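# Place the turned shaft level in its matching rest pocket

## Task

Take the turned shaft off its stand and lay it in the rest so that it sits level with its thick end against the stop. Only some of the rest's pockets suit this shaft, so choose a fitting one. Lower it softly, because a hard landing ruins it. Release it directly over a pocket's lowest point; released off to one side, it slides down and may strike hard.

## Robot and tools

Robot: two six-joint arms, left_arm and right_arm, each carrying a two-finger gripper that opens to 140 mm. The fingers can fold at a hinge. A part held near the fingertips (outer quarter of the pads) is squeezed as commanded. Held nearer the palm, the fingers may wrap round it: a thin part may slip, a wide one may be squeezed harder than asked. A fingertip pushed into a surface folds easily unless the gripper is fully closed, so contact can go unnoticed and the next grip can fail.

Frames: results use one scene frame, metres. Origin at table-top height midway between the nominal arm bases; +z up, +x out across the table, left_arm on the +y side. Real bases: left_arm (+0.070, +0.475, +0.014), right_arm (-0.040, -0.569, +0.014). Printed hand positions can be a few cm off. end_effector_position is the point between the closed pads; fingers point along the gripper's +z and close along its y. Fingertips reach about 33 mm past that point (9 mm when wide open). A block juts about 10 cm toward the gripper's +x.

The row format (used by execute_actions and move): 18 numbers, each in [-1, 1], covering both arms even if one moves. Order: left_arm's 6 joint values (shoulder pan, shoulder lift, elbow, wrist 1, wrist 2, wrist 3), then left gripper position, force_limit, speed; then the same 9 for right_arm. Joint values are offsets, not poses: they count from the Joint targets shown when the call begins (not from the previous row), scaled so 1.0 = 1.481 rad for pan and lift and 2.222 rad for the other four. Sending the same offset twice moves the arm twice. Send 0 for all six to hold an arm at its targets. Stated joint ranges: elbow -3.142 to 3.142, all others -6.283 to 6.283; asking more than 0.010 rad outside gets the call refused. Gripper position is absolute: +1 fully open, about -0.8 pads touch, -1 closes until blocked. force_limit -1 about 14 N up to +1 about 58 N (slow close); speed -1 about 30 mm/s up to +1 about 250 mm/s; faster closes grip much harder. To leave a gripper alone, resend its last three numbers (0 is a real command).

execute_actions: actions is a list of one action (or empty, which just reports state and shows all cameras). An action may hold rows (up to 15, one per 1/30 s step), steps (1 to 450, default 15, at least one per row), until (conditions on lathe fields door_state, chuck_state, seat_state, refusals; numbers need a comparison like [">=", 1]) and a lathe command {"door": "open"/"shut", "chuck": "clamp"/"open"} or {"stop": true}. After the last row the arms keep heading to that row's target. cameras picks images by name (cam_high, cam_machine, cam_left_wrist, cam_right_wrist, or "all").

move: target is one 18-number row or a list of up to 15 rows, all offsets counted from the same Joint targets. Joints move in step, so the hand follows a curve. speed is the top rad/s of the joint with farthest to go (0.01 to 3.14, default 0.5), one value or one per target. blend (rad) rounds corners in a list. stop_force (4 to 120 N) ends an arm's path when its wrist sensor feels that push; use it with a low speed for touching down, and omit it when pulling away from a contact. zero (default true) rezeroes before the move. blocking=false returns early; then call wait or stop before new motion. The result adds a move: line (done, off_target, moving, held, fault).

wait: seconds 0 to 10. stop: brakes a running move. zoom_image: camera and region [x0, y0, x1, y1] in pixels, at most 504 by 504. zero_wrist_force: arm. read_manual: licence text only. finished_scene: scene number; irreversible, so call only once the shaft rests correctly without help.

Results: Joint positions, velocities and Joint targets per arm in joint order (rad, rad/s); joint torques; end-effector pose and speeds; Wrist force/torque in the gripper's own axes plus the peak since last shown; Tool commands; gripper position_measured in counts (3 open, about 230 pads touching); object_status 0 moving, 1 blocked while opening, 2 blocked while closing (a grip), 3 reached the command or pads met. Confirm a grip by status 2. Lines such as "joint sent to its limit", "joint command not followed" (clearance check between arms), MOTOR HOT and fault lines warn of trouble.

Limits: joint drive up to 2.09 rad/s (pan, lift) and 3.14 rad/s (others); big moves may need several calls. Motion lags commands by 0.09 to 0.22 s and may overshoot. An outside force near 150 N, or joint contact torque at its limit (pan/lift 290, elbow 132, wrists 47.5 N m), freezes that arm for 10 s. Motors past 85 °C lock an arm for 30 to 60 s; avoid long stretched holds.

Avoid: dropping or releasing moving parts, landing the shaft hard or off a pocket's bottom, hitting the table, lathe or stand, arms touching each other, pushing things off the work area or into the lathe's chip pan, and heavy leverage on a gripper. The lathe sits toward -x behind the bases with its chuck facing +y; its door does not stop for the arm. Something may occasionally nudge loose objects.

Each tool is called in YAML: its name, and indented under it one key for each argument.

## Session

execute_actions:
  actions: []

Scene clock: 0.00 s.
left_arm: end_effector_position=(+0.7394, -0.2339, +0.3613) position_measured=3 object_status=3 end_effector_quat_wxyz=(-0.432, +0.794, -0.061, +0.423) | right_arm: end_effector_position=(+0.3887, -0.8599, +0.2252) position_measured=3 object_status=3 end_effector_quat_wxyz=(-0.236, +0.745, +0.028, +0.623)
Joint positions: left_arm=[-1.347 -0.902 1.115 -0.772 -0.532 1.367] | right_arm=[-1.721 -1.577 2.419 -1.059 -0.548 0.51]
Joint velocities: within noise
Joint torques (N m): no reading
Motor temperatures (°C): left_arm=[28 26 26 30 37 29] | right_arm=[30 25 30 30 34 32]
Wrist force (N): no reading
Wrist torque (N m): no reading
Wrist force, peak (N): no reading
Joint targets: left_arm=[-1.347 -0.902 1.115 -0.772 -0.532 1.367] | right_arm=[-1.721 -1.577 2.419 -1.059 -0.548 0.510]
Tool commands: left_gripper/position=+1.0 left_gripper/force_limit=+1.0 left_gripper/speed=+1.0 right_gripper/position=+1.0 right_gripper/force_limit=+1.0 right_gripper/speed=+1.0
lathe: door_state=shut chuck_state=open seat_state=open

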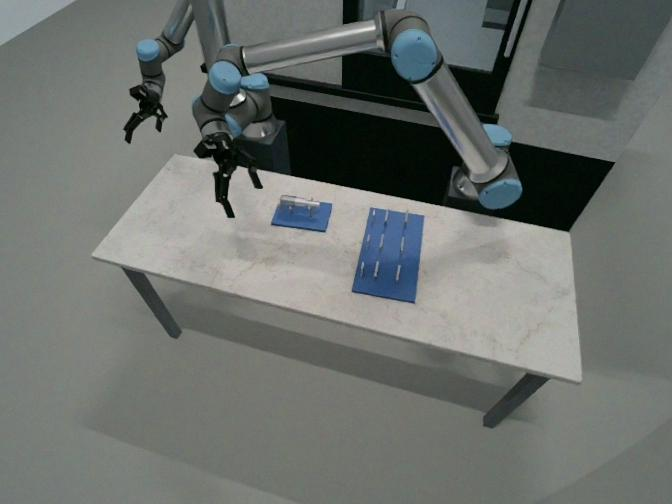

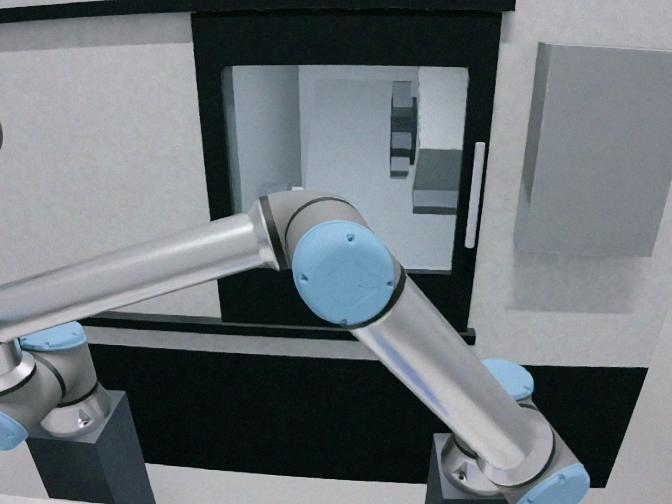

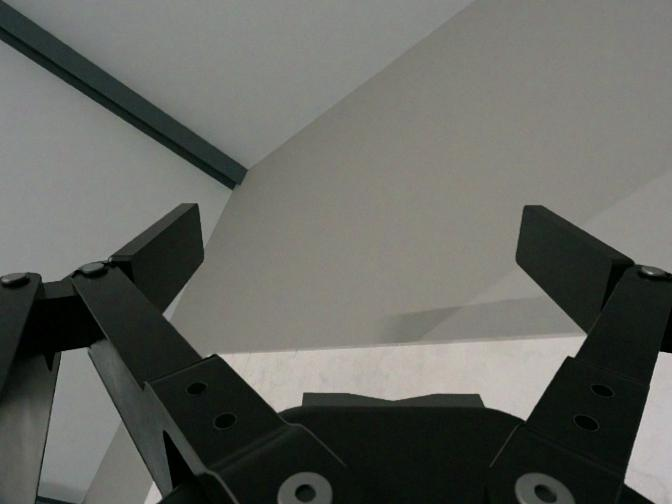

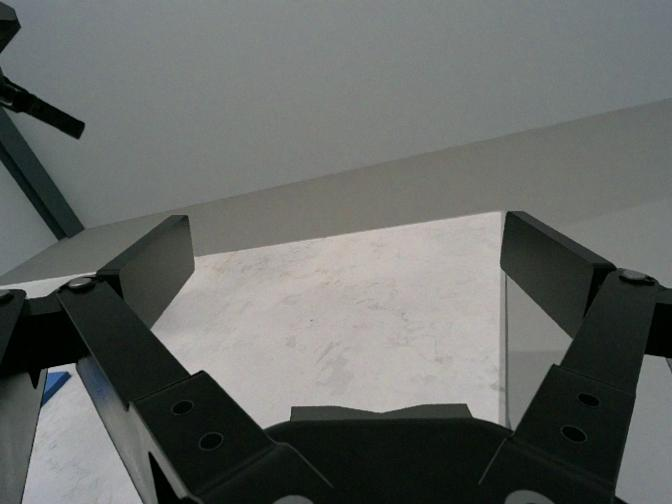

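zoom_image:
  camera: "cam_high"
  region: [340, 195, 440, 310]

zoom_image:
  camera: "cam_high"
  region: [265, 180, 345, 240]

Scaled by 4.383.

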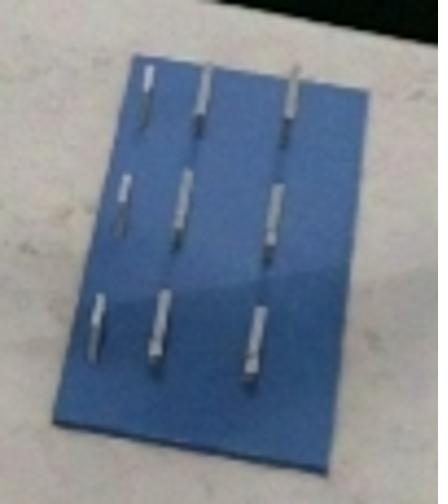

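Scaled by 6.300.

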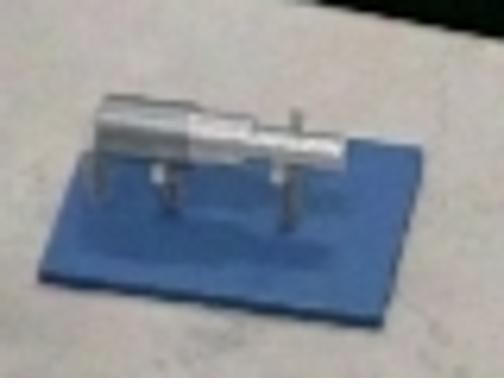

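move:
  target: [0.2275,-0.6509,0.2910,-0.3123,-0.4676,-0.3474,1,-1,-1,0,0,0,0,0,0,1,1,1]
  speed: 0.9
  cameras: ["cam_high","cam_left_wrist"]

Scene clock: 39.87 s.
left_arm: end_effector_position=(+0.4991, +0.1496, +0.4996) position_measured=3 object_status=3 end_effector_quat_wxyz=(+0.000, +0.708, +0.707, +0.000) | right_arm: end_effector_position=(+0.3887, -0.8599, +0.2252) position_measured=3 object_status=3 end_effector_quat_wxyz=(-0.236, +0.745, +0.028, +0.623)
Joint positions: left_arm=[-1.01 -1.866 1.761 -1.466 -1.571 0.595] | right_arm=[-1.721 -1.577 2.419 -1.059 -0.548 0.51]
Joint torques (N m): left_arm=[7.34 -33.93 -36.81 -6.49 -2.94 -1.85] | right_arm=[-2.29 -26.52 -30.99 0.63 0.07 -0.16]
Wrist force (N): left_arm=[-0.3 0.6 0.6] | right_arm=[-0.1 -0.2 0.1]
Wrist torque (N m): left_arm=[0.17 -0.23 -0.39] | right_arm=[-0.05 0.02 0.00]
Wrist force, peak (N): left_arm=[-0.7 4.3 -2.0] | right_arm=[0.1 0.4 -0.4]
Joint targets: left_arm=[-1.010 -1.867 1.762 -1.466 -1.571 0.595] | right_arm=[-1.721 -1.577 2.419 -1.059 -0.548 0.510]
lathe: door_state=shut chuck_state=open seat_state=open
move: done
Images, in order (width x height): cam_high 672x504, cam_left_wrist 672x504.

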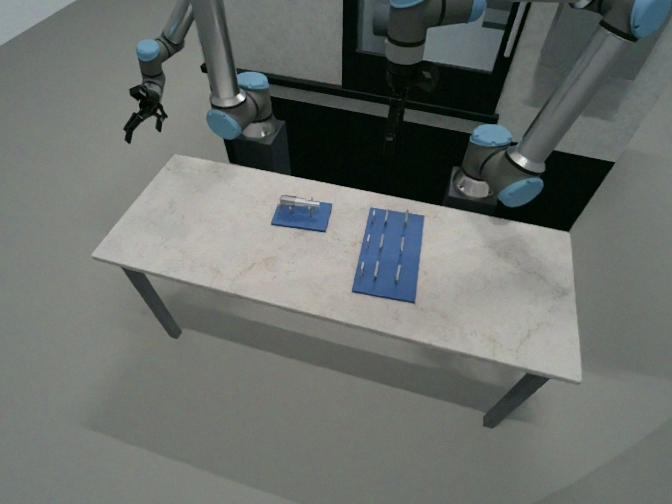

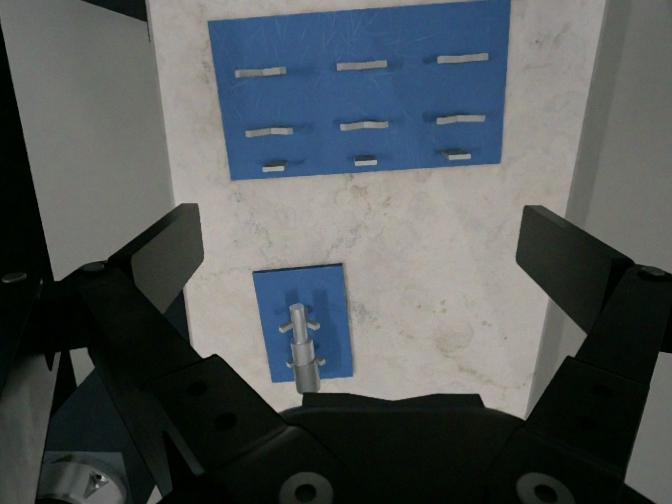

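zoom_image:
  camera: "cam_left_wrist"
  region: [240, 250, 370, 400]

zoom_image:
  camera: "cam_left_wrist"
  region: [200, 0, 520, 190]

Scaled by 3.360.

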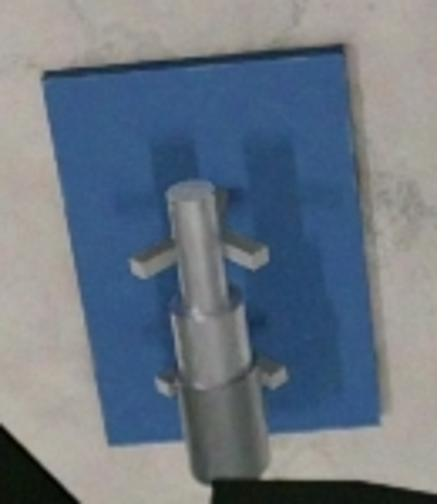

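Scaled by 1.575.

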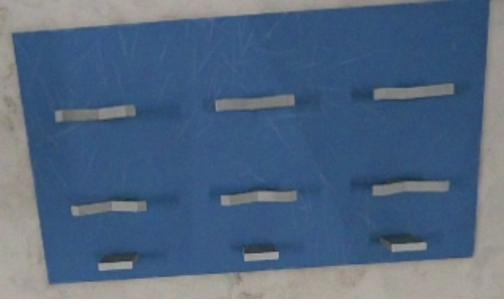

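move:
  target: [0,0,0,0,0,0,1,-1,-1,0.8244,-0.0831,-0.056,-0.4685,0.0484,0.4138,1,-1,-1]
  speed: 0.9

move:
  target: [0,0,0,0,0,0,1,-1,-1,0.2893,0.1635,0,-0.0808,0,0,1,-1,-1]
  speed: 0.7
  cameras: ["cam_right_wrist","cam_high"]

Scene clock: 144.47 s.
left_arm: end_effector_position=(+0.4991, +0.1497, +0.4997) position_measured=3 object_status=3 end_effector_quat_wxyz=(+0.000, +0.707, +0.707, +0.000) | right_arm: end_effector_position=(+0.6317, -0.3797, +0.3286) position_measured=3 object_status=3 end_effector_quat_wxyz=(-0.267, +0.701, +0.470, +0.464)
Joint positions: left_arm=[-1.01 -1.867 1.762 -1.466 -1.571 0.595] | right_arm=[-0.5 -1.7 2.295 -2.1 -0.441 1.429]
Joint torques (N m): left_arm=[8.97 -30.36 -36.53 -5.19 -2.49 0.02] | right_arm=[11.24 -37.1 -50.7 -6.68 4.3 2.56]
Wrist force (N): left_arm=[-0.5 0.3 0.6] | right_arm=[-0.4 0.4 -1.2]
Wrist torque (N m): left_arm=[0.11 -0.19 -0.40] | right_arm=[0.03 0.06 -0.15]
Wrist force, peak (N): left_arm=[-0.4 0.8 1.2] | right_arm=[2.7 -0.4 1.9]
Joint targets: left_arm=[-1.010 -1.867 1.762 -1.466 -1.571 0.595] | right_arm=[-0.500 -1.700 2.295 -2.100 -0.441 1.429]
lathe: door_state=shut chuck_state=open seat_state=open
move: done

Scene clock: 145.80 s.
left_arm: end_effector_position=(+0.4991, +0.1497, +0.4997) position_measured=3 object_status=3 end_effector_quat_wxyz=(+0.000, +0.707, +0.707, +0.000) | right_arm: end_effector_position=(+0.5399, -0.1205, +0.2192) position_measured=3 object_status=3 end_effector_quat_wxyz=(-0.380, +0.596, +0.596, +0.380)
Joint positions: left_arm=[-1.01 -1.867 1.762 -1.466 -1.571 0.595] | right_arm=[-0.071 -1.458 2.295 -2.279 -0.441 1.429]
Joint torques (N m): left_arm=[9.44 -28.49 -35.81 -5.39 -2.42 0.22] | right_arm=[10.66 -29 -31.37 -6.92 3.58 2.81]
Wrist force (N): left_arm=[-0.4 0.4 0.5] | right_arm=[-0.3 0.7 -0.8]
Wrist torque (N m): left_arm=[0.13 -0.20 -0.39] | right_arm=[0.08 0.04 -0.12]
Wrist force, peak (N): left_arm=[-0.7 0.6 1.0] | right_arm=[-0.3 1.3 -4.3]
Joint targets: left_arm=[-1.010 -1.867 1.762 -1.466 -1.571 0.595] | right_arm=[-0.071 -1.458 2.295 -2.279 -0.441 1.429]
lathe: door_state=shut chuck_state=open seat_state=open
move: done
Images, in order (width x height): cam_high 672x504, cam_right_wrist 672x504.

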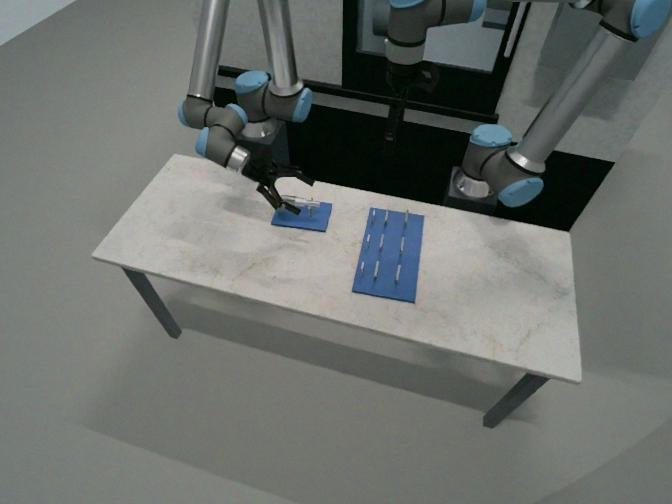

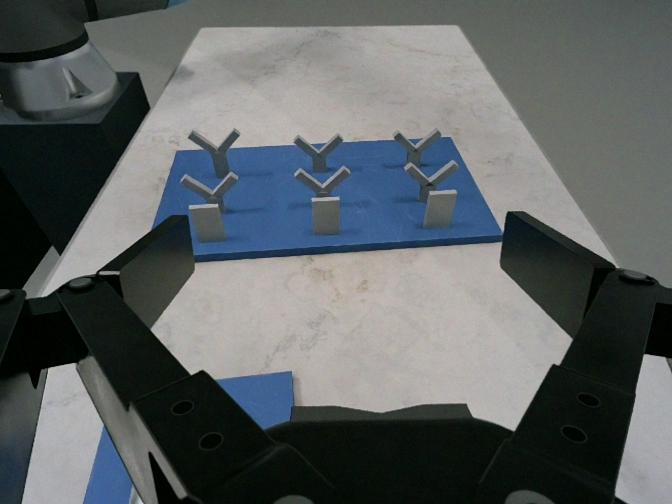

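zoom_image:
  camera: "cam_right_wrist"
  region: [170, 110, 350, 250]

zoom_image:
  camera: "cam_right_wrist"
  region: [290, 110, 470, 250]

Scaled by 2.800.

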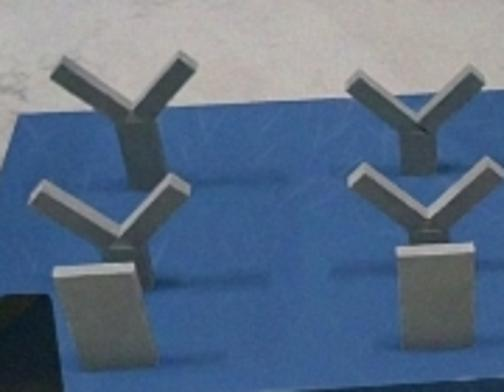

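Scaled by 2.800.

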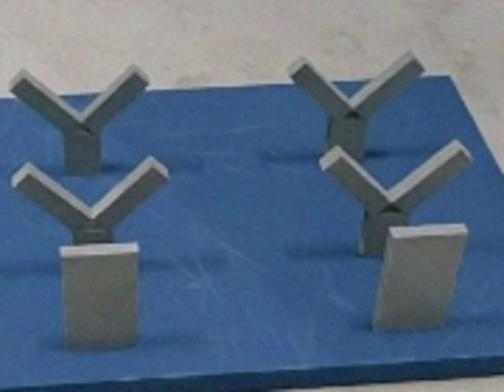

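move:
  target:
    - [0,0,0,0,0,0,1,-1,-1,-0.559,-0.1635,0,0.0808,0,0,1,-1,-1]
    - [0.0909,0.6677,-0.2090,0.0659,-0.2735,0.8654,1,-1,-1,-0.559,-0.1635,0,0.0808,0,0,1,-1,-1]
  speed: 0.9
  blend: [0.2,0]
  cameras: ["cam_left_wrist","cam_high"]

Scene clock: 257.67 s.
left_arm: end_effector_position=(+0.6094, -0.1608, +0.1393) position_measured=3 object_status=3 end_effector_quat_wxyz=(+0.000, +0.906, +0.000, -0.423) | right_arm: end_effector_position=(+0.6524, -0.6557, +0.3287) position_measured=3 object_status=3 end_effector_quat_wxyz=(-0.170, +0.780, +0.322, +0.508)
Joint positions: left_arm=[-0.876 -0.878 1.297 -1.319 -2.179 2.518] | right_arm=[-0.899 -1.7 2.295 -2.1 -0.441 1.429]
Joint torques (N m): left_arm=[10.49 -80.62 -54.73 0.91 -4.48 2.74] | right_arm=[-15 -36.76 -39.23 -2.41 1.44 2.24]
Wrist force (N): left_arm=[1.0 0.7 0.5] | right_arm=[-0.4 0.4 -1.0]
Wrist torque (N m): left_arm=[0.33 -0.41 -0.34] | right_arm=[0.02 0.05 -0.15]
Wrist force, peak (N): left_arm=[3.1 1.3 1.9] | right_arm=[-0.6 1.3 -3.2]
Joint targets: left_arm=[-0.876 -0.877 1.297 -1.319 -2.179 2.518] | right_arm=[-0.899 -1.700 2.295 -2.100 -0.441 1.429]
lathe: door_state=shut chuck_state=open seat_state=open
move: done
Images, in order (width x height): cam_high 672x504, cam_left_wrist 672x504.

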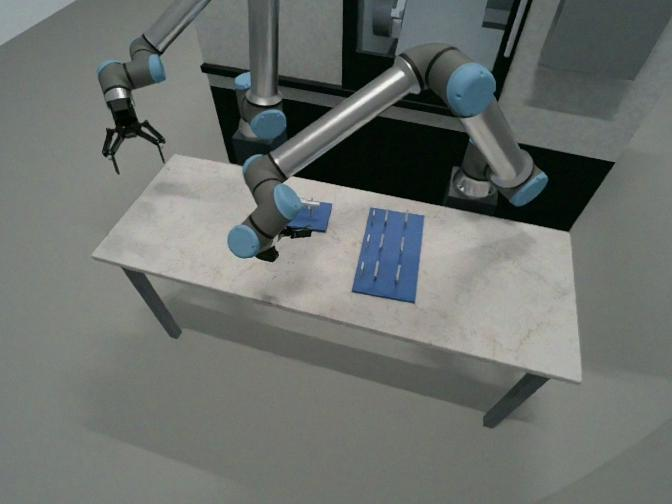

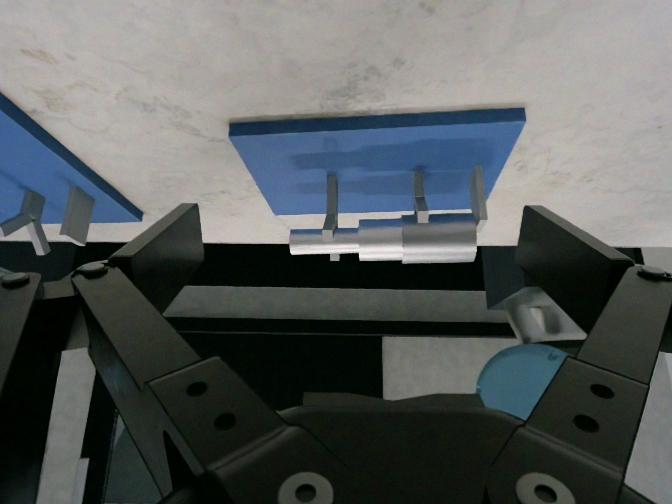

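zoom_image:
  camera: "cam_left_wrist"
  region: [270, 150, 510, 280]

Scaled by 2.100.

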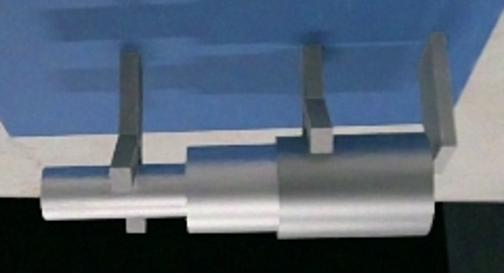

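move:
  target: [-0.3039,-0.3926,0.2028,-0.2434,0.2737,0.3558,1,-1,-1,0,0,0,0,0,0,1,-1,-1]
  speed: 0.8
  cameras: ["cam_left_wrist"]

zoom_image:
  camera: "cam_left_wrist"
  region: [230, 130, 440, 300]

Scene clock: 331.40 s.
left_arm: end_effector_position=(+0.4396, -0.1854, +0.2998) position_measured=3 object_status=3 end_effector_quat_wxyz=(+0.000, +0.746, -0.666, +0.000) | right_arm: end_effector_position=(+0.6524, -0.6557, +0.3287) position_measured=3 object_status=3 end_effector_quat_wxyz=(-0.170, +0.780, +0.322, +0.508)
Joint positions: left_arm=[-1.326 -1.459 1.748 -1.86 -1.571 3.308] | right_arm=[-0.899 -1.7 2.295 -2.1 -0.441 1.429]
Joint torques (N m): left_arm=[-11.54 -63.03 -35.32 -7.45 2.6 1.83] | right_arm=[-15.05 -35.45 -42.55 -2.61 2.22 1.57]
Wrist force (N): left_arm=[-0.7 0.4 0.3] | right_arm=[-0.3 0.5 -1.2]
Wrist torque (N m): left_arm=[0.14 -0.14 -0.49] | right_arm=[0.03 0.03 -0.15]
Wrist force, peak (N): left_arm=[4.4 -0.9 0.0] | right_arm=[-0.6 0.5 -1.5]
Joint targets: left_arm=[-1.326 -1.459 1.748 -1.860 -1.571 3.309] | right_arm=[-0.899 -1.700 2.295 -2.100 -0.441 1.429]
lathe: door_state=shut chuck_state=open seat_state=open
move: done
Images, in order (width x height): cam_left_wrist 672x504.

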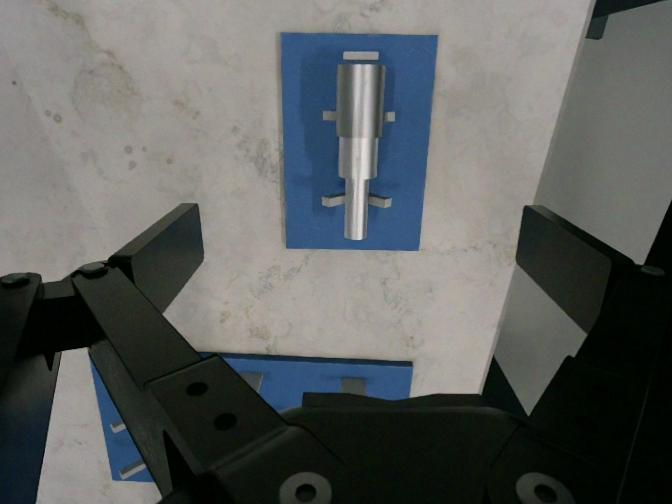

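Scaled by 2.400.

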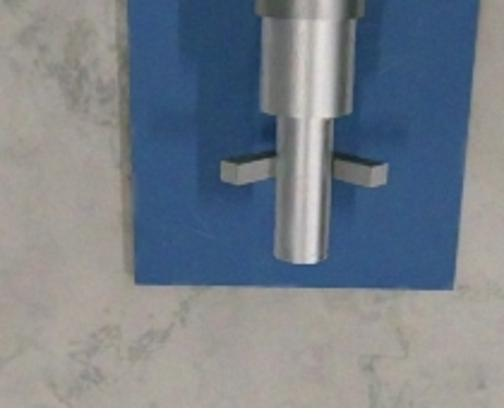

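move:
  target: [-0.0125,0.0683,0.0666,-0.1121,0,-0.0005,1,-1,-1,0,0,0,0,0,0,1,-1,-1]
  speed: 0.4
  cameras: ["cam_left_wrist"]

zoom_image:
  camera: "cam_left_wrist"
  region: [230, 20, 450, 290]

Scene clock: 392.60 s.
left_arm: end_effector_position=(+0.4283, -0.1961, +0.1600) position_measured=3 object_status=3 end_effector_quat_wxyz=(+0.000, +0.740, -0.673, +0.000) | right_arm: end_effector_position=(+0.6524, -0.6557, +0.3287) position_measured=3 object_status=3 end_effector_quat_wxyz=(-0.170, +0.780, +0.322, +0.508)
Joint positions: left_arm=[-1.344 -1.358 1.896 -2.109 -1.571 3.307] | right_arm=[-0.899 -1.7 2.295 -2.1 -0.441 1.429]
Joint torques (N m): left_arm=[-10.52 -44.57 -29.67 -7.14 2.84 -1.28] | right_arm=[-14.65 -34.5 -44.51 -2.63 2.86 0.86]
Wrist force (N): left_arm=[-0.5 1.0 0.3] | right_arm=[-0.6 0.4 -0.9]
Wrist torque (N m): left_arm=[0.28 -0.20 -0.38] | right_arm=[0.02 0.10 -0.15]
Wrist force, peak (N): left_arm=[-0.5 1.0 2.6] | right_arm=[-0.5 0.3 -1.5]
Joint targets: left_arm=[-1.344 -1.358 1.896 -2.109 -1.571 3.307] | right_arm=[-0.899 -1.700 2.295 -2.100 -0.441 1.429]
lathe: door_state=shut chuck_state=open seat_state=open
move: done
Images, in order (width x height): cam_left_wrist 672x504.

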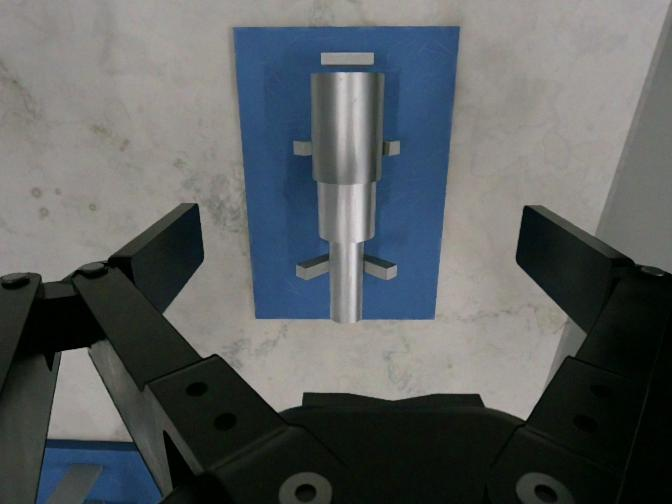

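Scaled by 1.867.

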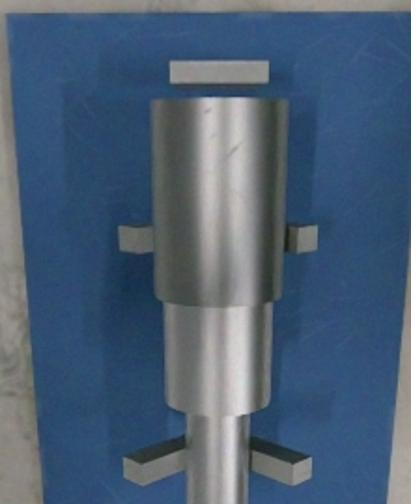

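move:
  target: [0.0060,0.0211,0.0193,-0.0334,0,0.0040,1,-1,-1,0,0,0,0,0,0,1,-1,-1]
  speed: 0.3
  cameras: ["cam_left_wrist"]

zoom_image:
  camera: "cam_left_wrist"
  region: [190, 40, 540, 390]

Scene clock: 461.03 s.
left_arm: end_effector_position=(+0.4330, -0.1887, +0.1201) position_measured=3 object_status=3 end_effector_quat_wxyz=(+0.000, +0.740, -0.673, +0.000) | right_arm: end_effector_position=(+0.6524, -0.6557, +0.3287) position_measured=3 object_status=3 end_effector_quat_wxyz=(-0.170, +0.780, +0.322, +0.508)
Joint positions: left_arm=[-1.336 -1.327 1.938 -2.183 -1.571 3.316] | right_arm=[-0.899 -1.7 2.295 -2.1 -0.441 1.429]
Joint torques (N m): left_arm=[10.57 -47.23 -27.46 -7.04 2.89 2.68] | right_arm=[-14.57 -32.57 -46.94 -2.95 3.64 0.28]
Wrist force (N): left_arm=[-0.9 0.2 0.3] | right_arm=[-0.4 0.5 -1.0]
Wrist torque (N m): left_arm=[0.10 -0.12 -0.47] | right_arm=[0.04 0.03 -0.15]
Wrist force, peak (N): left_arm=[-0.9 0.8 1.2] | right_arm=[-0.8 0.7 -1.4]
Joint targets: left_arm=[-1.336 -1.327 1.939 -2.183 -1.571 3.316] | right_arm=[-0.899 -1.700 2.295 -2.100 -0.441 1.429]
lathe: door_state=shut chuck_state=open seat_state=open
move: done
Images, in order (width x height): cam_left_wrist 672x504.

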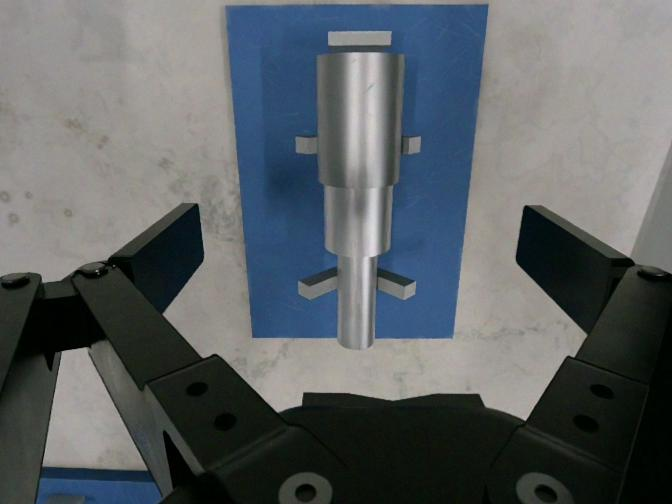

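Scaled by 1.440.

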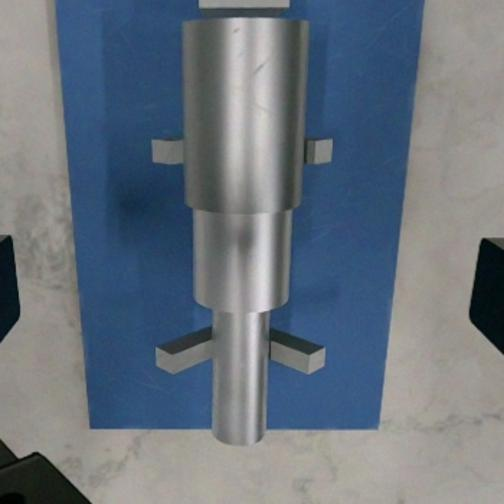

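move:
  target: [0,0.0196,0.0098,-0.0229,0,0,1,-1,-1,0,0,0,0,0,0,1,-1,-1]
  speed: 0.2

execute_actions:
  actions:
    - {"rows":[[0,0,0,0,0,0,-1,-0.2,-1,0,0,0,0,0,0,1,-1,-1]],"steps":150}
  cameras: ["cam_left_wrist"]

Scene clock: 486.30 s.
left_arm: end_effector_position=(+0.4330, -0.1886, +0.0922) position_measured=3 object_status=3 end_effector_quat_wxyz=(+0.000, +0.740, -0.673, +0.000) | right_arm: end_effector_position=(+0.6524, -0.6557, +0.3287) position_measured=3 object_status=3 end_effector_quat_wxyz=(-0.170, +0.780, +0.322, +0.508)
Joint positions: left_arm=[-1.336 -1.298 1.96 -2.234 -1.571 3.316] | right_arm=[-0.899 -1.7 2.295 -2.1 -0.441 1.429]
Joint torques (N m): left_arm=[8.71 -46.51 -27.87 -6.93 2.26 1.84] | right_arm=[-15.11 -33.51 -46.42 -3.04 3.88 -0.01]
Wrist force (N): left_arm=[-0.6 0.5 0.6] | right_arm=[-0.3 0.5 -1.1]
Wrist torque (N m): left_arm=[0.17 -0.19 -0.47] | right_arm=[0.03 0.03 -0.15]
Wrist force, peak (N): left_arm=[-0.8 1.3 0.3] | right_arm=[-0.6 0.6 -1.5]
Joint targets: left_arm=[-1.336 -1.298 1.960 -2.234 -1.571 3.316] | right_arm=[-0.899 -1.700 2.295 -2.100 -0.441 1.429]
lathe: door_state=shut chuck_state=open seat_state=open
move: done

Scene clock: 491.50 s.
left_arm: end_effector_position=(+0.4330, -0.1886, +0.0921) position_measured=178 object_status=2 end_effector_quat_wxyz=(+0.000, +0.740, -0.673, +0.000) | right_arm: end_effector_position=(+0.6524, -0.6557, +0.3287) position_measured=3 object_status=3 end_effector_quat_wxyz=(-0.170, +0.780, +0.322, +0.508)
Joint positions: left_arm=[-1.336 -1.298 1.96 -2.234 -1.571 3.316] | right_arm=[-0.899 -1.7 2.295 -2.1 -0.441 1.429]
Joint torques (N m): left_arm=[9.41 -47.92 -28.01 -7.22 11.65 2.46] | right_arm=[-14.59 -33.22 -46.09 -2.88 3.78 0.19]
Wrist force (N): left_arm=[-6.9 24.4 -18.0] | right_arm=[-0.6 0.8 -0.9]
Wrist torque (N m): left_arm=[-0.48 -0.32 -0.65] | right_arm=[0.09 0.08 -0.15]
Wrist force, peak (N): left_arm=[-6.8 24.7 -18.7] | right_arm=[-0.5 0.4 -1.3]
Joint targets: left_arm=[-1.336 -1.298 1.960 -2.234 -1.571 3.316] | right_arm=[-0.899 -1.700 2.295 -2.100 -0.441 1.429]
lathe: door_state=shut chuck_state=open seat_state=open
Images, in order (width x height): cam_left_wrist 672x504.

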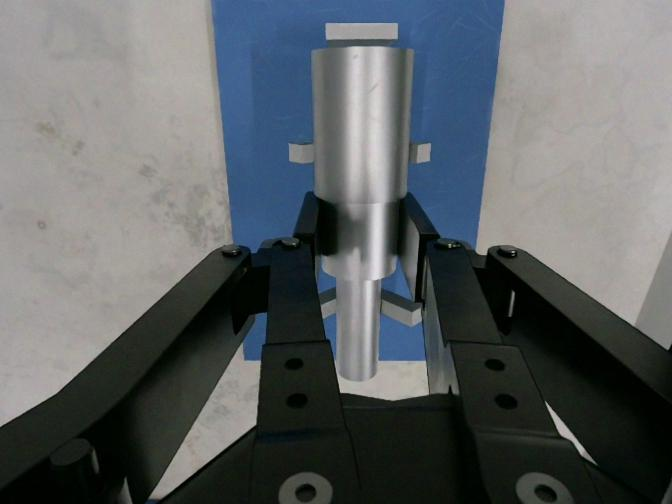

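execute_actions:
  actions:
    - {"rows":[[0,0,0,0,0,0,-0.98,1,-1,0,0,0,0,0,0,1,-1,-1]],"steps":45}

move:
  target: [0,-0.0142,-0.0069,0.0164,0,0,-0.98,1,-1,0,0,0,0,0,0,1,-1,-1]
  speed: 0.05
  cameras: ["cam_left_wrist"]

zoom_image:
  camera: "cam_left_wrist"
  region: [190, 10, 540, 400]

Scene clock: 510.43 s.
left_arm: end_effector_position=(+0.4330, -0.1886, +0.0921) position_measured=180 object_status=2 end_effector_quat_wxyz=(+0.000, +0.740, -0.673, +0.000) | right_arm: end_effector_position=(+0.6524, -0.6557, +0.3287) position_measured=3 object_status=3 end_effector_quat_wxyz=(-0.170, +0.780, +0.322, +0.508)
Joint positions: left_arm=[-1.336 -1.298 1.96 -2.234 -1.571 3.316] | right_arm=[-0.899 -1.7 2.295 -2.1 -0.441 1.429]
Joint torques (N m): left_arm=[10.25 -46.5 -29.67 -6.22 11.33 2.04] | right_arm=[-13.87 -32.86 -46.75 -3 3.89 -0.16]
Wrist force (N): left_arm=[-11.2 26.5 -31.8] | right_arm=[-0.7 0.5 -1.2]
Wrist torque (N m): left_arm=[-0.41 -0.34 -0.84] | right_arm=[0.03 0.12 -0.16]
Wrist force, peak (N): left_arm=[-11.0 26.9 -32.3] | right_arm=[-0.4 0.6 -1.4]
Joint targets: left_arm=[-1.336 -1.298 1.960 -2.234 -1.571 3.316] | right_arm=[-0.899 -1.700 2.295 -2.100 -0.441 1.429]
lathe: door_state=shut chuck_state=open seat_state=open

Scene clock: 511.57 s.
left_arm: end_effector_position=(+0.4331, -0.1886, +0.1119) position_measured=180 object_status=2 end_effector_quat_wxyz=(+0.000, +0.740, -0.673, +0.000) | right_arm: end_effector_position=(+0.6524, -0.6557, +0.3287) position_measured=3 object_status=3 end_effector_quat_wxyz=(-0.170, +0.780, +0.322, +0.508)
Joint positions: left_arm=[-1.336 -1.318 1.945 -2.198 -1.571 3.316] | right_arm=[-0.899 -1.7 2.295 -2.1 -0.441 1.429]
Joint torques (N m): left_arm=[7.11 -72.42 -53.92 -1.44 -3.28 2.28] | right_arm=[-14.08 -32.57 -46.53 -2.97 4.04 0.03]
Wrist force (N): left_arm=[0.0 1.6 3.7] | right_arm=[-0.2 0.3 -1.0]
Wrist torque (N m): left_arm=[0.40 -0.38 -0.48] | right_arm=[-0.01 0.01 -0.16]
Wrist force, peak (N): left_arm=[-11.4 26.7 -31.6] | right_arm=[-0.7 0.7 -1.2]
Joint targets: left_arm=[-1.336 -1.319 1.945 -2.198 -1.571 3.316] | right_arm=[-0.899 -1.700 2.295 -2.100 -0.441 1.429]
lathe: door_state=shut chuck_state=open seat_state=open
move: done
Images, in order (width x height): cam_left_wrist 672x504.

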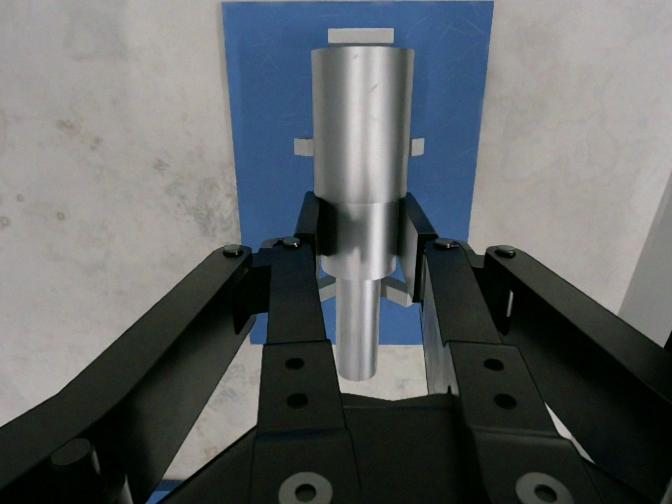

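Scaled by 1.292.

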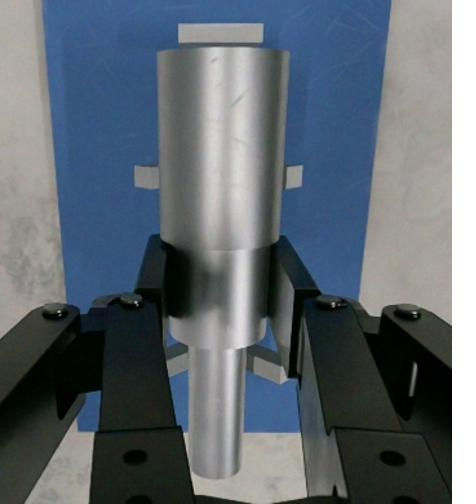

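move:
  target: [0.1003,-0.4704,0.1987,0.1149,0,0.0668,-0.98,1,-1,0,0,0,0,0,0,1,-1,-1]
  speed: 0.4
  cameras: ["cam_left_wrist","cam_high"]

zoom_image:
  camera: "cam_left_wrist"
  region: [190, 10, 540, 400]

Scene clock: 552.67 s.
left_arm: end_effector_position=(+0.3866, +0.1894, +0.1996) position_measured=180 object_status=2 end_effector_quat_wxyz=(+0.000, +0.740, -0.673, +0.000) | right_arm: end_effector_position=(+0.6524, -0.6557, +0.3287) position_measured=3 object_status=3 end_effector_quat_wxyz=(-0.170, +0.780, +0.322, +0.508)
Joint positions: left_arm=[-1.187 -2.015 2.386 -1.943 -1.571 3.465] | right_arm=[-0.899 -1.7 2.295 -2.1 -0.441 1.429]
Joint torques (N m): left_arm=[10.43 -13.72 -36.67 -2.21 2 2.33] | right_arm=[-13.39 -31.97 -46.79 -3.05 4.07 -0.47]
Wrist force (N): left_arm=[0.2 1.6 3.9] | right_arm=[-0.2 0.4 -1.1]
Wrist torque (N m): left_arm=[0.39 -0.42 -0.50] | right_arm=[0.01 0.01 -0.16]
Wrist force, peak (N): left_arm=[2.7 1.5 5.4] | right_arm=[-0.6 0.4 -1.4]
Joint targets: left_arm=[-1.187 -2.015 2.387 -1.942 -1.571 3.465] | right_arm=[-0.899 -1.700 2.295 -2.100 -0.441 1.429]
lathe: door_state=shut chuck_state=open seat_state=open
move: done
Images, in order (width x height): cam_high 672x504, cam_left_wrist 672x504.

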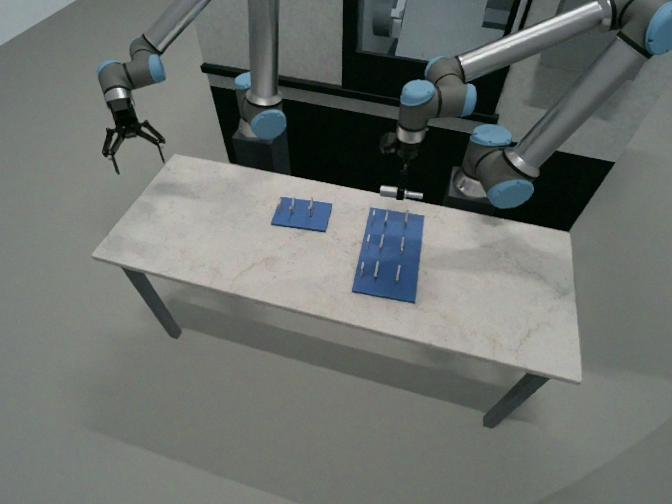

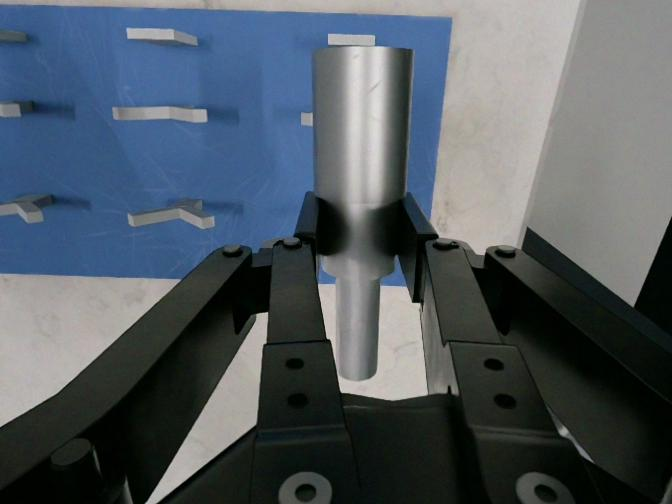

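Scaled by 1.292.

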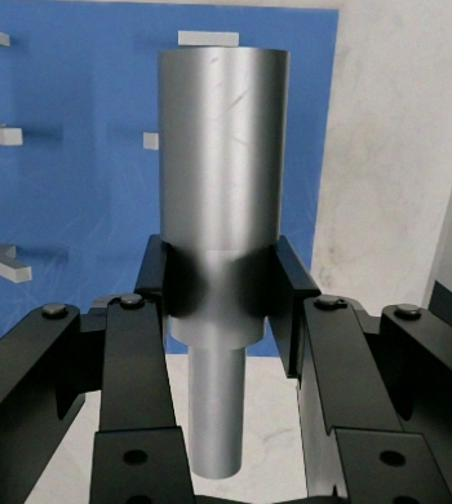

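zoom_image:
  camera: "cam_left_wrist"
  region: [100, 10, 320, 240]

zoom_image:
  camera: "cam_left_wrist"
  region: [290, 0, 460, 150]

Scaled by 2.191.

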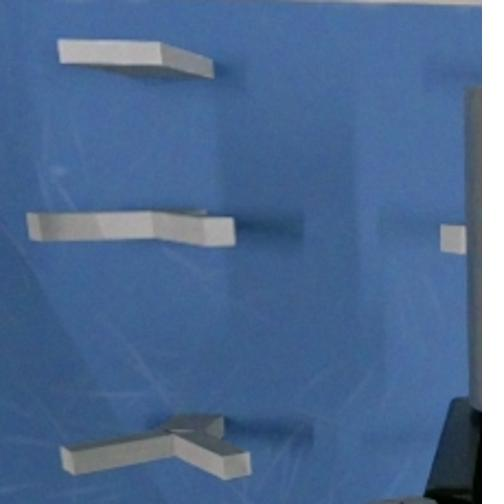

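Scaled by 2.965.

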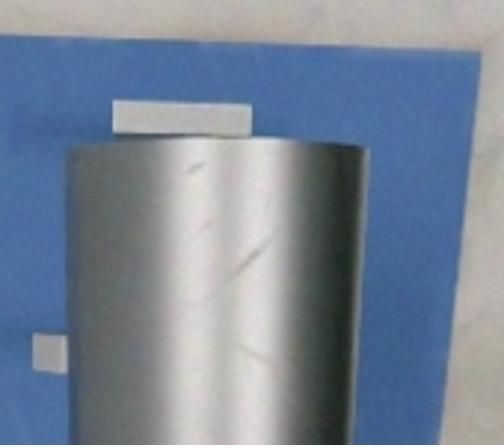

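move:
  target: [0.0038,0.0689,0.0456,-0.0915,0,0.0165,-0.98,1,-1,0,0,0,0,0,0,1,-1,-1]
  speed: 0.15
  cameras: ["cam_left_wrist"]

zoom_image:
  camera: "cam_left_wrist"
  region: [270, 0, 460, 150]

zoom_image:
  camera: "cam_left_wrist"
  region: [30, 0, 430, 400]

Scene clock: 619.60 s.
left_arm: end_effector_position=(+0.3902, +0.1869, +0.1204) position_measured=180 object_status=2 end_effector_quat_wxyz=(+0.000, +0.729, -0.684, +0.000) | right_arm: end_effector_position=(+0.6524, -0.6557, +0.3287) position_measured=3 object_status=3 end_effector_quat_wxyz=(-0.170, +0.780, +0.322, +0.508)
Joint positions: left_arm=[-1.181 -1.914 2.488 -2.146 -1.571 3.501] | right_arm=[-0.899 -1.7 2.295 -2.1 -0.441 1.429]
Joint torques (N m): left_arm=[10.77 -0.46 -32.55 -6.71 2.52 2.67] | right_arm=[-15.73 -30.54 -46.17 -3.22 4.17 -1.28]
Wrist force (N): left_arm=[0.8 1.6 3.8] | right_arm=[-0.2 0.6 -0.9]
Wrist torque (N m): left_arm=[0.41 -0.53 -0.49] | right_arm=[0.06 0.02 -0.15]
Wrist force, peak (N): left_arm=[-0.2 1.7 4.7] | right_arm=[-0.5 0.7 -1.4]
Joint targets: left_arm=[-1.181 -1.913 2.488 -2.146 -1.571 3.501] | right_arm=[-0.899 -1.700 2.295 -2.100 -0.441 1.429]
lathe: door_state=shut chuck_state=open seat_state=open
move: done
Images, in order (width x height): cam_left_wrist 672x504.

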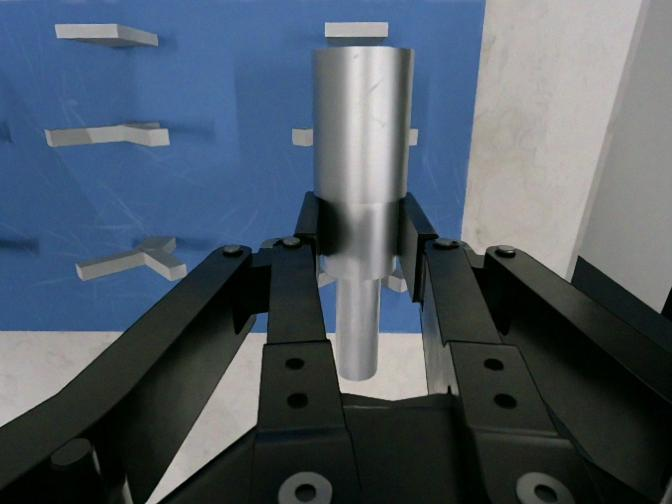

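Scaled by 2.653.

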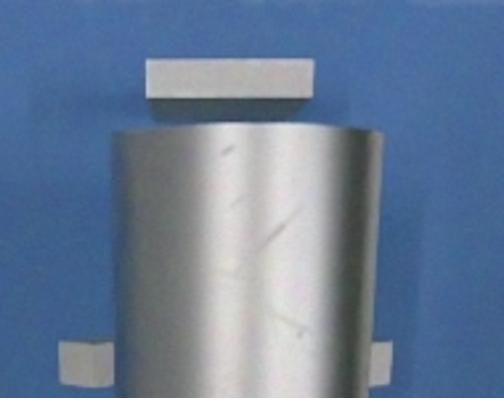

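Scaled by 1.260.

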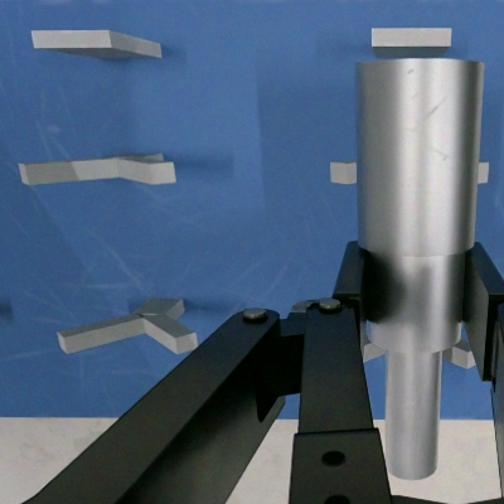

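move:
  target: [-0.0016,0.0302,0.0077,-0.0279,0,-0.0011,-0.98,1,-1,0,0,0,0,0,0,1,-1,-1]
  speed: 0.03
  stop_force: 5
  cameras: ["cam_left_wrist"]

zoom_image:
  camera: "cam_left_wrist"
  region: [270, 0, 460, 150]

zoom_image:
  camera: "cam_left_wrist"
  region: [270, 200, 460, 400]

Scene clock: 655.63 s.
left_arm: end_effector_position=(+0.3919, +0.1807, +0.0998) position_measured=180 object_status=2 end_effector_quat_wxyz=(+0.000, +0.729, -0.684, +0.000) | right_arm: end_effector_position=(+0.6524, -0.6557, +0.3287) position_measured=3 object_status=3 end_effector_quat_wxyz=(-0.170, +0.780, +0.322, +0.508)
Joint positions: left_arm=[-1.184 -1.869 2.505 -2.208 -1.571 3.499] | right_arm=[-0.899 -1.7 2.295 -2.1 -0.441 1.429]
Joint torques (N m): left_arm=[-10.33 -2.89 -30.34 -7.29 2.07 -1.58] | right_arm=[-14.92 -30.33 -46.01 -3.27 4.13 -1.33]
Wrist force (N): left_arm=[0.3 1.4 3.9] | right_arm=[-0.4 0.3 -1.1]
Wrist torque (N m): left_arm=[0.35 -0.45 -0.38] | right_arm=[-0.02 0.06 -0.15]
Wrist force, peak (N): left_arm=[0.8 1.8 4.2] | right_arm=[-0.3 0.7 -1.4]
Joint targets: left_arm=[-1.184 -1.869 2.505 -2.208 -1.571 3.499] | right_arm=[-0.899 -1.700 2.295 -2.100 -0.441 1.429]
lathe: door_state=shut chuck_state=open seat_state=open
move: done
Images, in order (width x height): cam_left_wrist 672x504.

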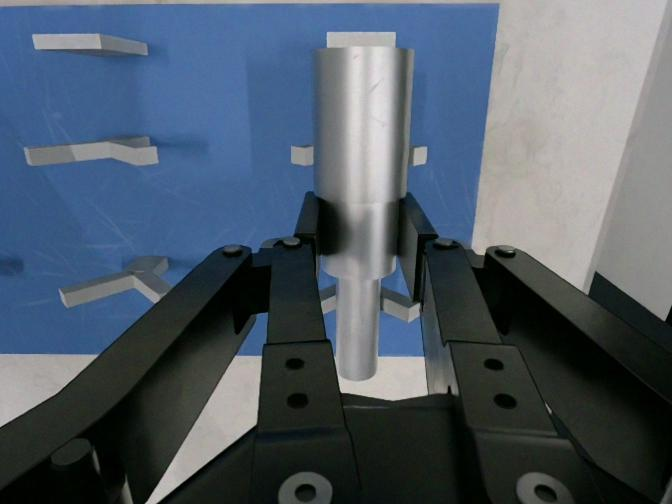

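Scaled by 2.653.

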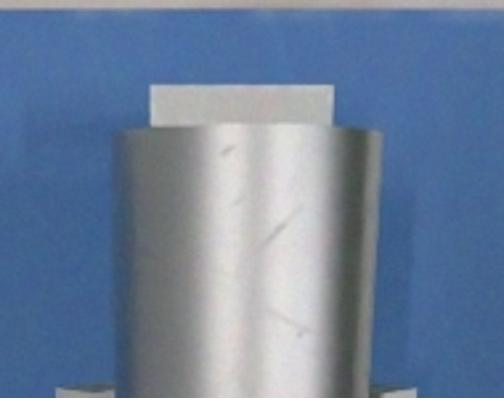

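Scaled by 2.520.

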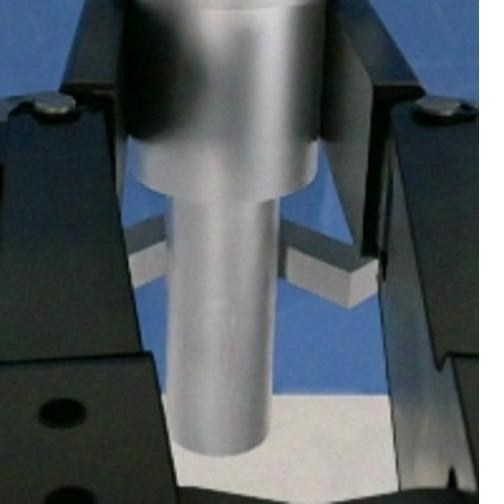

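move:
  target: [0,0.0136,0.0063,-0.0154,0,0,-0.98,1,-1,0,0,0,0,0,0,1,-1,-1]
  speed: 0.01
  stop_force: 4
  cameras: ["cam_left_wrist"]

zoom_image:
  camera: "cam_left_wrist"
  region: [270, 0, 460, 150]

zoom_image:
  camera: "cam_left_wrist"
  region: [270, 200, 460, 400]

Scene clock: 683.47 s.
left_arm: end_effector_position=(+0.3919, +0.1807, +0.0915) position_measured=180 object_status=2 end_effector_quat_wxyz=(+0.000, +0.729, -0.684, +0.000) | right_arm: end_effector_position=(+0.6524, -0.6557, +0.3287) position_measured=3 object_status=3 end_effector_quat_wxyz=(-0.170, +0.780, +0.322, +0.508)
Joint positions: left_arm=[-1.184 -1.855 2.515 -2.231 -1.571 3.499] | right_arm=[-0.899 -1.7 2.295 -2.1 -0.441 1.429]
Joint torques (N m): left_arm=[-3.36 -24.02 -50.8 -1.12 2.25 -0.71] | right_arm=[-13.34 -30.84 -46.63 -3.24 4.14 -1.31]
Wrist force (N): left_arm=[2.3 1.7 1.4] | right_arm=[-0.4 0.7 -1.2]
Wrist torque (N m): left_arm=[0.34 -0.36 -0.41] | right_arm=[0.06 0.08 -0.15]
Wrist force, peak (N): left_arm=[-1.8 5.2 -9.9] | right_arm=[-0.8 0.7 -1.3]
Joint targets: left_arm=[-1.184 -1.855 2.515 -2.231 -1.571 3.499] | right_arm=[-0.899 -1.700 2.295 -2.100 -0.441 1.429]
lathe: door_state=shut chuck_state=open seat_state=open
move: contact (left_arm); left_arm: the wrist 1 is farthest, 0.011 rad from its target
Images, in order (width x height): cam_left_wrist 672x504.

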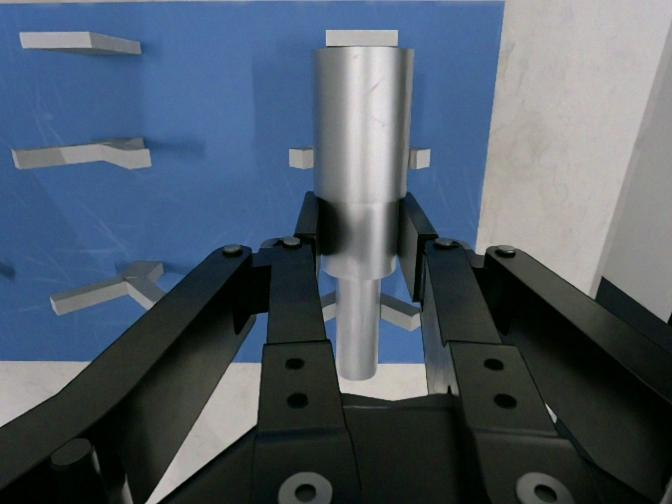

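Scaled by 2.653.

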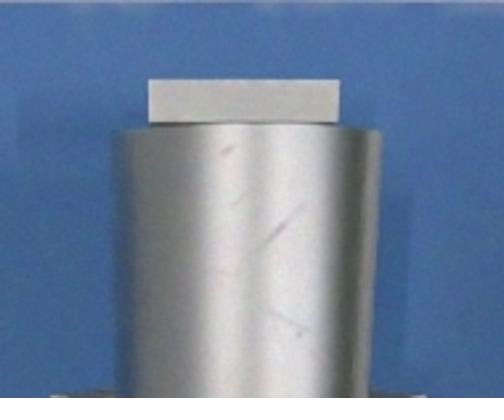

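Scaled by 2.520.

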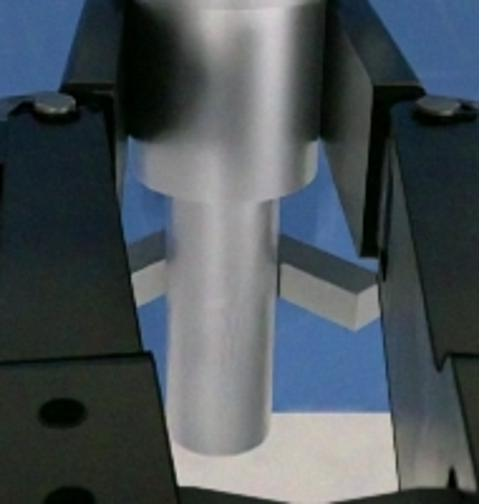

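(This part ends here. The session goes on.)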